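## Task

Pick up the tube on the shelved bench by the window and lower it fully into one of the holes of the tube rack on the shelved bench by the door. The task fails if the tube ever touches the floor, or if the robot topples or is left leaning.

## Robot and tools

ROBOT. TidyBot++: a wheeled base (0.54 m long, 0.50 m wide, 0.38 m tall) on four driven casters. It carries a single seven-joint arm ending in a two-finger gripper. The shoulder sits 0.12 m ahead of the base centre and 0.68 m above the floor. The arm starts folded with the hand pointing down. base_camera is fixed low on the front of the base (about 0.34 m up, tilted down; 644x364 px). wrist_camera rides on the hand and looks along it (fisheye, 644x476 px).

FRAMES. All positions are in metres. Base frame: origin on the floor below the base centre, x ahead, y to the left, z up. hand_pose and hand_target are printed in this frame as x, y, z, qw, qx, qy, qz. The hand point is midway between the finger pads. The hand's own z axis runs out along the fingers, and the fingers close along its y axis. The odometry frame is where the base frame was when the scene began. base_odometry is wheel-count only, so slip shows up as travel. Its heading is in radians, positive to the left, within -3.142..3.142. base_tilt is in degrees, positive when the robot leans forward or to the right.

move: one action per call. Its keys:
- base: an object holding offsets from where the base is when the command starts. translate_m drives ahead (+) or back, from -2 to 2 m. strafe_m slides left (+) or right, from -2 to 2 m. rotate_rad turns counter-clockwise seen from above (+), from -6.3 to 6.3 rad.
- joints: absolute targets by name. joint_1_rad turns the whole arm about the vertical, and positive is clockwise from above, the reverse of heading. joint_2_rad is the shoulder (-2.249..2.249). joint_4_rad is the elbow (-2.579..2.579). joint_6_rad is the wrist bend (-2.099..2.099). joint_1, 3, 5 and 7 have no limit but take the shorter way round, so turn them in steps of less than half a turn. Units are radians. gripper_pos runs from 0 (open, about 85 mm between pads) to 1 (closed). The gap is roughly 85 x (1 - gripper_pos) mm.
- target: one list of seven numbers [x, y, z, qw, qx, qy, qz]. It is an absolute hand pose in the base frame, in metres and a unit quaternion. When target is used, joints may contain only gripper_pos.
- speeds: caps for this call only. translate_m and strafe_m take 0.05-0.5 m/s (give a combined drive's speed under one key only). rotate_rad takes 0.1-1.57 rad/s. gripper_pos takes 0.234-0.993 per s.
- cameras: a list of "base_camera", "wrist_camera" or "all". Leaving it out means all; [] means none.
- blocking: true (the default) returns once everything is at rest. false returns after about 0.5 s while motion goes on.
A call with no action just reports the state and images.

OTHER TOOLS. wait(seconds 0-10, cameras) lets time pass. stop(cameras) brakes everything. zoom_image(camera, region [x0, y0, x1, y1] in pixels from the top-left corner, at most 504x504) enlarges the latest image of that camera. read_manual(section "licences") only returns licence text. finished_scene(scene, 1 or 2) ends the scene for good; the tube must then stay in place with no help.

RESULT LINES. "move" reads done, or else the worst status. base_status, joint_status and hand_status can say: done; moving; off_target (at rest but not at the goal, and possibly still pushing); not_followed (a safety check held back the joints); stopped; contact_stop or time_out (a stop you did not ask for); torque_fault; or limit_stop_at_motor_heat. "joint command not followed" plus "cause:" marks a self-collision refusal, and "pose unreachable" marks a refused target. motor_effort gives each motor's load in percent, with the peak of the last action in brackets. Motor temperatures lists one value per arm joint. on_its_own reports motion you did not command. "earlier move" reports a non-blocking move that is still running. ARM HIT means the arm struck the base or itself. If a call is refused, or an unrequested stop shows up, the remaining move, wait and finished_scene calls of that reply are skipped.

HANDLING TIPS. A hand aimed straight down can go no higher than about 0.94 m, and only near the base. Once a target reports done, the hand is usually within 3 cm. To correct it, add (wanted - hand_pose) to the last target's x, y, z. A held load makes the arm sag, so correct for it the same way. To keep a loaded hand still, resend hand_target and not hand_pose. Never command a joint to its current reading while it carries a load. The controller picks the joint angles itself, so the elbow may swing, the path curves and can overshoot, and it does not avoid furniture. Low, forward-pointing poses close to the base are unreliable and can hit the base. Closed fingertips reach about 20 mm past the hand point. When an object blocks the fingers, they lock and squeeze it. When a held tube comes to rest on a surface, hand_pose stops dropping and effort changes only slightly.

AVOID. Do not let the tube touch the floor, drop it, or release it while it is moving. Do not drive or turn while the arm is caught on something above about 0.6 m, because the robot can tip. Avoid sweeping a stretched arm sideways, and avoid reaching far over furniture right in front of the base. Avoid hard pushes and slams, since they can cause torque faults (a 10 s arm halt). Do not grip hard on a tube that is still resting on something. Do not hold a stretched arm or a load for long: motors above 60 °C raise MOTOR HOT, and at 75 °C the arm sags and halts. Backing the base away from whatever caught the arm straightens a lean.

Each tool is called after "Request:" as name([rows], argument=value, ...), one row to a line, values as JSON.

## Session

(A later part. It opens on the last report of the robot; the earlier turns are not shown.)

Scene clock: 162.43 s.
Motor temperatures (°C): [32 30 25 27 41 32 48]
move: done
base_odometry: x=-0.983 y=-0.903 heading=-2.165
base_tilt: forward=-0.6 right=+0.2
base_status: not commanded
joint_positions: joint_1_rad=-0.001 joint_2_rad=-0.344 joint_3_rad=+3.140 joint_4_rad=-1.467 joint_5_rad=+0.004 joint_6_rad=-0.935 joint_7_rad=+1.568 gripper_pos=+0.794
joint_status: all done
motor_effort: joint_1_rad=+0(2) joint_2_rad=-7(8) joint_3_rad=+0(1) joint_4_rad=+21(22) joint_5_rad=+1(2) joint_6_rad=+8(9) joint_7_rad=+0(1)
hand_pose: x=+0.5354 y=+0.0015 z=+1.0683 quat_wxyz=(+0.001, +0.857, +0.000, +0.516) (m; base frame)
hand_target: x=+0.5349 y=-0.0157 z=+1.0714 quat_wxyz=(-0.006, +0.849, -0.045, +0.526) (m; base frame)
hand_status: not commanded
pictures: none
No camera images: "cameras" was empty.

Request:
move(joints={"joint_1_rad": 0.0, "joint_2_rad": -0.363, "joint_3_rad": 3.16, "joint_4_rad": -1.511, "joint_5_rad": 0.03, "joint_6_rad": -0.886, "joint_7_rad": 1.483}, cameras=[])

Scene clock: 163.50 s.
Motor temperatures (°C): [32 30 25 27 41 32 48]
move: done
base_odometry: x=-0.983 y=-0.903 heading=-2.165
base_tilt: forward=-0.6 right=+0.2
base_status: not commanded
joint_positions: joint_1_rad=-0.001 joint_2_rad=-0.351 joint_3_rad=+3.140 joint_4_rad=-1.491 joint_5_rad=+0.004 joint_6_rad=-0.917 joint_7_rad=+1.568 gripper_pos=+0.794
joint_status: all done
motor_effort: joint_1_rad=+0(1) joint_2_rad=-8(8) joint_3_rad=-1(1) joint_4_rad=+21(22) joint_5_rad=+1(2) joint_6_rad=+8(9) joint_7_rad=+0(2)
hand_pose: x=+0.5353 y=+0.0015 z=+1.0627 quat_wxyz=(+0.001, +0.857, +0.000, +0.516) (m; base frame)
hand_target: x=+0.5347 y=-0.0155 z=+1.0651 quat_wxyz=(-0.006, +0.849, -0.044, +0.526) (m; base frame)
hand_status: not commanded
pictures: none
No camera images: "cameras" was empty.

Request:
move(joints={"joint_1_rad": 0.0, "joint_2_rad": -0.367, "joint_3_rad": 3.16, "joint_4_rad": -1.528, "joint_5_rad": 0.03, "joint_6_rad": -0.873, "joint_7_rad": 1.483}, cameras=[])

Scene clock: 164.37 s.
Motor temperatures (°C): [32 30 25 27 41 32 48]
move: done
base_odometry: x=-0.983 y=-0.903 heading=-2.165
base_tilt: forward=-0.6 right=+0.2
base_status: not commanded
joint_positions: joint_1_rad=-0.001 joint_2_rad=-0.355 joint_3_rad=+3.140 joint_4_rad=-1.507 joint_5_rad=+0.004 joint_6_rad=-0.903 joint_7_rad=+1.568 gripper_pos=+0.794
joint_status: all done
motor_effort: joint_1_rad=-1(1) joint_2_rad=-8(8) joint_3_rad=+0(1) joint_4_rad=+22(22) joint_5_rad=+1(2) joint_6_rad=+8(8) joint_7_rad=-1(1)
hand_pose: x=+0.5355 y=+0.0016 z=+1.0587 quat_wxyz=(+0.001, +0.856, +0.000, +0.516) (m; base frame)
hand_target: x=+0.5348 y=-0.0154 z=+1.0608 quat_wxyz=(-0.007, +0.849, -0.044, +0.526) (m; base frame)
hand_status: not commanded
pictures: none
No camera images: "cameras" was empty.

Request:
move(joints={"joint_1_rad": 0.0, "joint_2_rad": -0.371, "joint_3_rad": 3.16, "joint_4_rad": -1.544, "joint_5_rad": 0.03, "joint_6_rad": -0.861, "joint_7_rad": 1.483}, cameras=[])

Scene clock: 165.20 s.
Motor temperatures (°C): [32 30 25 27 41 32 48]
move: done
base_odometry: x=-0.983 y=-0.903 heading=-2.165
base_tilt: forward=-0.6 right=+0.2
base_status: not commanded
joint_positions: joint_1_rad=-0.001 joint_2_rad=-0.359 joint_3_rad=+3.140 joint_4_rad=-1.523 joint_5_rad=+0.004 joint_6_rad=-0.891 joint_7_rad=+1.568 gripper_pos=+0.794
joint_status: all done
motor_effort: joint_1_rad=+0(1) joint_2_rad=-7(8) joint_3_rad=+0(1) joint_4_rad=+21(22) joint_5_rad=+1(1) joint_6_rad=+8(8) joint_7_rad=+1(1)
hand_pose: x=+0.5355 y=+0.0016 z=+1.0548 quat_wxyz=(+0.001, +0.856, +0.000, +0.517) (m; base frame)
hand_target: x=+0.5347 y=-0.0154 z=+1.0567 quat_wxyz=(-0.007, +0.849, -0.044, +0.526) (m; base frame)
hand_status: not commanded
pictures: none
No camera images: "cameras" was empty.

Request:
move(joints={"joint_1_rad": 0.0, "joint_2_rad": -0.375, "joint_3_rad": 3.16, "joint_4_rad": -1.560, "joint_5_rad": 0.03, "joint_6_rad": -0.849, "joint_7_rad": 1.483}, cameras=[])

Scene clock: 166.13 s.
Motor temperatures (°C): [32 30 25 27 41 32 48]
move: done
base_odometry: x=-0.983 y=-0.903 heading=-2.165
base_tilt: forward=-0.6 right=+0.2
base_status: not commanded
joint_positions: joint_1_rad=-0.001 joint_2_rad=-0.363 joint_3_rad=+3.140 joint_4_rad=-1.537 joint_5_rad=+0.004 joint_6_rad=-0.877 joint_7_rad=+1.568 gripper_pos=+0.794
joint_status: all done
motor_effort: joint_1_rad=+0(1) joint_2_rad=-8(8) joint_3_rad=+0(2) joint_4_rad=+21(22) joint_5_rad=+1(2) joint_6_rad=+8(8) joint_7_rad=+0(1)
hand_pose: x=+0.5355 y=+0.0016 z=+1.0531 quat_wxyz=(+0.001, +0.855, +0.000, +0.519) (m; base frame)
hand_target: x=+0.5346 y=-0.0153 z=+1.0526 quat_wxyz=(-0.007, +0.849, -0.044, +0.526) (m; base frame)
hand_status: not commanded
pictures: none
No camera images: "cameras" was empty.

Request:
move(joints={"joint_1_rad": 0.0, "joint_2_rad": -0.379, "joint_3_rad": 3.16, "joint_4_rad": -1.576, "joint_5_rad": 0.03, "joint_6_rad": -0.840, "joint_7_rad": 1.483}, cameras=["wrist_camera"])

Scene clock: 167.10 s.
Motor temperatures (°C): [32 30 25 27 41 32 48]
move: done
base_odometry: x=-0.983 y=-0.903 heading=-2.165
base_tilt: forward=-0.6 right=+0.2
base_status: not commanded
joint_positions: joint_1_rad=-0.001 joint_2_rad=-0.370 joint_3_rad=+3.140 joint_4_rad=-1.548 joint_5_rad=+0.004 joint_6_rad=-0.864 joint_7_rad=+1.568 gripper_pos=+0.794
joint_status: all done
motor_effort: joint_1_rad=+0(1) joint_2_rad=-7(8) joint_3_rad=+0(1) joint_4_rad=+21(22) joint_5_rad=+1(2) joint_6_rad=+7(8) joint_7_rad=+0(1)
hand_pose: x=+0.5345 y=+0.0016 z=+1.0531 quat_wxyz=(+0.001, +0.853, +0.000, +0.523) (m; base frame)
hand_target: x=+0.5340 y=-0.0152 z=+1.0477 quat_wxyz=(-0.007, +0.850, -0.044, +0.525) (m; base frame)
hand_status: not commanded
pictures: wrist_camera
camera_calibration:
wrist_camera: T_world_to_cam=[[0.00947087, -0.99887, 0.0465728, -0.0518933], [-0.467385, -0.0455961, -0.882877, 1.24176], [0.884003, -0.0134058, -0.467288, 0.150172], [0, 0, 0, 1]] pos_world=[0.44812, 0.00679802, 1.16891]

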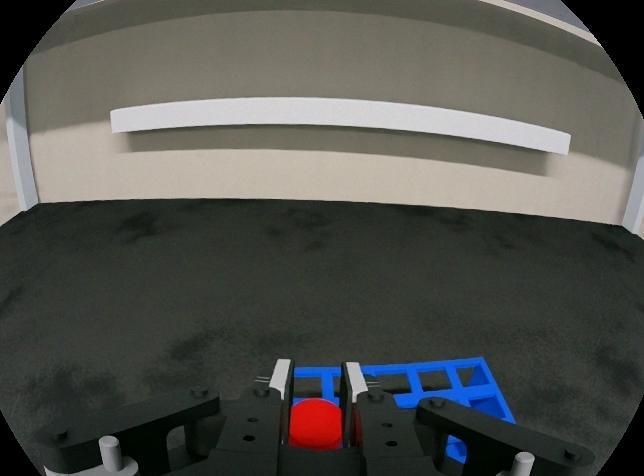

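Request:
zoom_image(camera="wrist_camera", region=[270, 346, 530, 476])

Scaled by 1.938.

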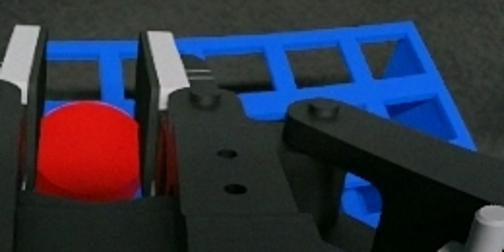

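Request:
move(joints={"gripper_pos": 0.5}, speeds={"gripper_pos": 0.3}, cameras=[])

Request:
move(base={"translate_m": -0.17}, speeds={"translate_m": 0.3}, cameras=["wrist_camera"])

Request:
zoom_image(camera="wrist_camera", region=[260, 190, 480, 400])

Scene clock: 170.17 s.
Motor temperatures (°C): [32 30 25 27 41 32 48]
move: done
base_odometry: x=-0.983 y=-0.903 heading=-2.165
base_tilt: forward=-0.6 right=+0.2
base_status: not commanded
joint_positions: joint_1_rad=-0.001 joint_2_rad=-0.370 joint_3_rad=+3.140 joint_4_rad=-1.554 joint_5_rad=+0.004 joint_6_rad=-0.864 joint_7_rad=+1.568 gripper_pos=+0.499
joint_status: all done
motor_effort: joint_1_rad=-1(1) joint_2_rad=-7(8) joint_3_rad=+0(1) joint_4_rad=+22(22) joint_5_rad=+1(1) joint_6_rad=+8(8) joint_7_rad=+0(1)
hand_pose: x=+0.5344 y=+0.0016 z=+1.0503 quat_wxyz=(+0.001, +0.854, +0.000, +0.521) (m; base frame)
hand_target: x=+0.5340 y=-0.0152 z=+1.0477 quat_wxyz=(-0.007, +0.850, -0.044, +0.525) (m; base frame)
hand_status: not commanded
pictures: none
No camera images: "cameras" was empty.

Scene clock: 171.73 s.
Motor temperatures (°C): [32 30 25 27 41 32 48]
move: done
base_odometry: x=-0.888 y=-0.762 heading=-2.165
base_tilt: forward=-0.7 right=+0.2
base_status: done
joint_positions: joint_1_rad=-0.001 joint_2_rad=-0.384 joint_3_rad=+3.143 joint_4_rad=-1.556 joint_5_rad=+0.004 joint_6_rad=-0.864 joint_7_rad=+1.568 gripper_pos=+0.499
joint_status: not commanded
motor_effort: joint_1_rad=-1(2) joint_2_rad=-7(12) joint_3_rad=+0(2) joint_4_rad=+21(23) joint_5_rad=+1(1) joint_6_rad=+8(9) joint_7_rad=+0(1)
hand_pose: x=+0.5295 y=+0.0002 z=+1.0546 quat_wxyz=(+0.001, +0.851, -0.001, +0.525) (m; base frame)
hand_target: x=+0.5340 y=-0.0152 z=+1.0477 quat_wxyz=(-0.007, +0.850, -0.044, +0.525) (m; base frame)
hand_status: not commanded
pictures: wrist_camera
camera_calibration:
wrist_camera: T_world_to_cam=[[0.00666578, -0.998934, 0.0456812, -0.0508192], [-0.461988, -0.043591, -0.885814, 1.24089], [0.886861, -0.0151995, -0.461786, 0.147973], [0, 0, 0, 1]] pos_world=[0.442386, 0.00557598, 1.16986]

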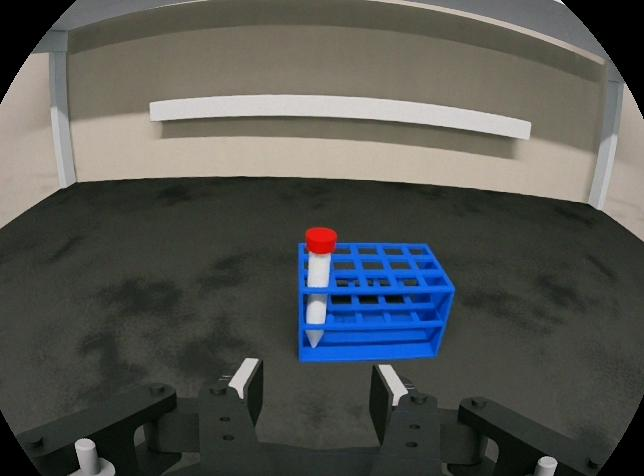

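Scaled by 2.291.

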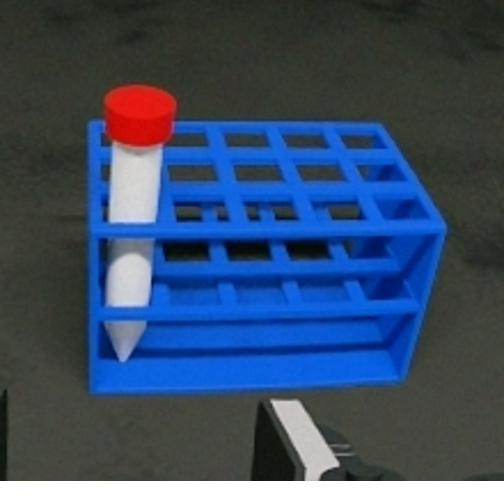

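Request:
finished_scene(scene=2)

The scene is finished: the task was done.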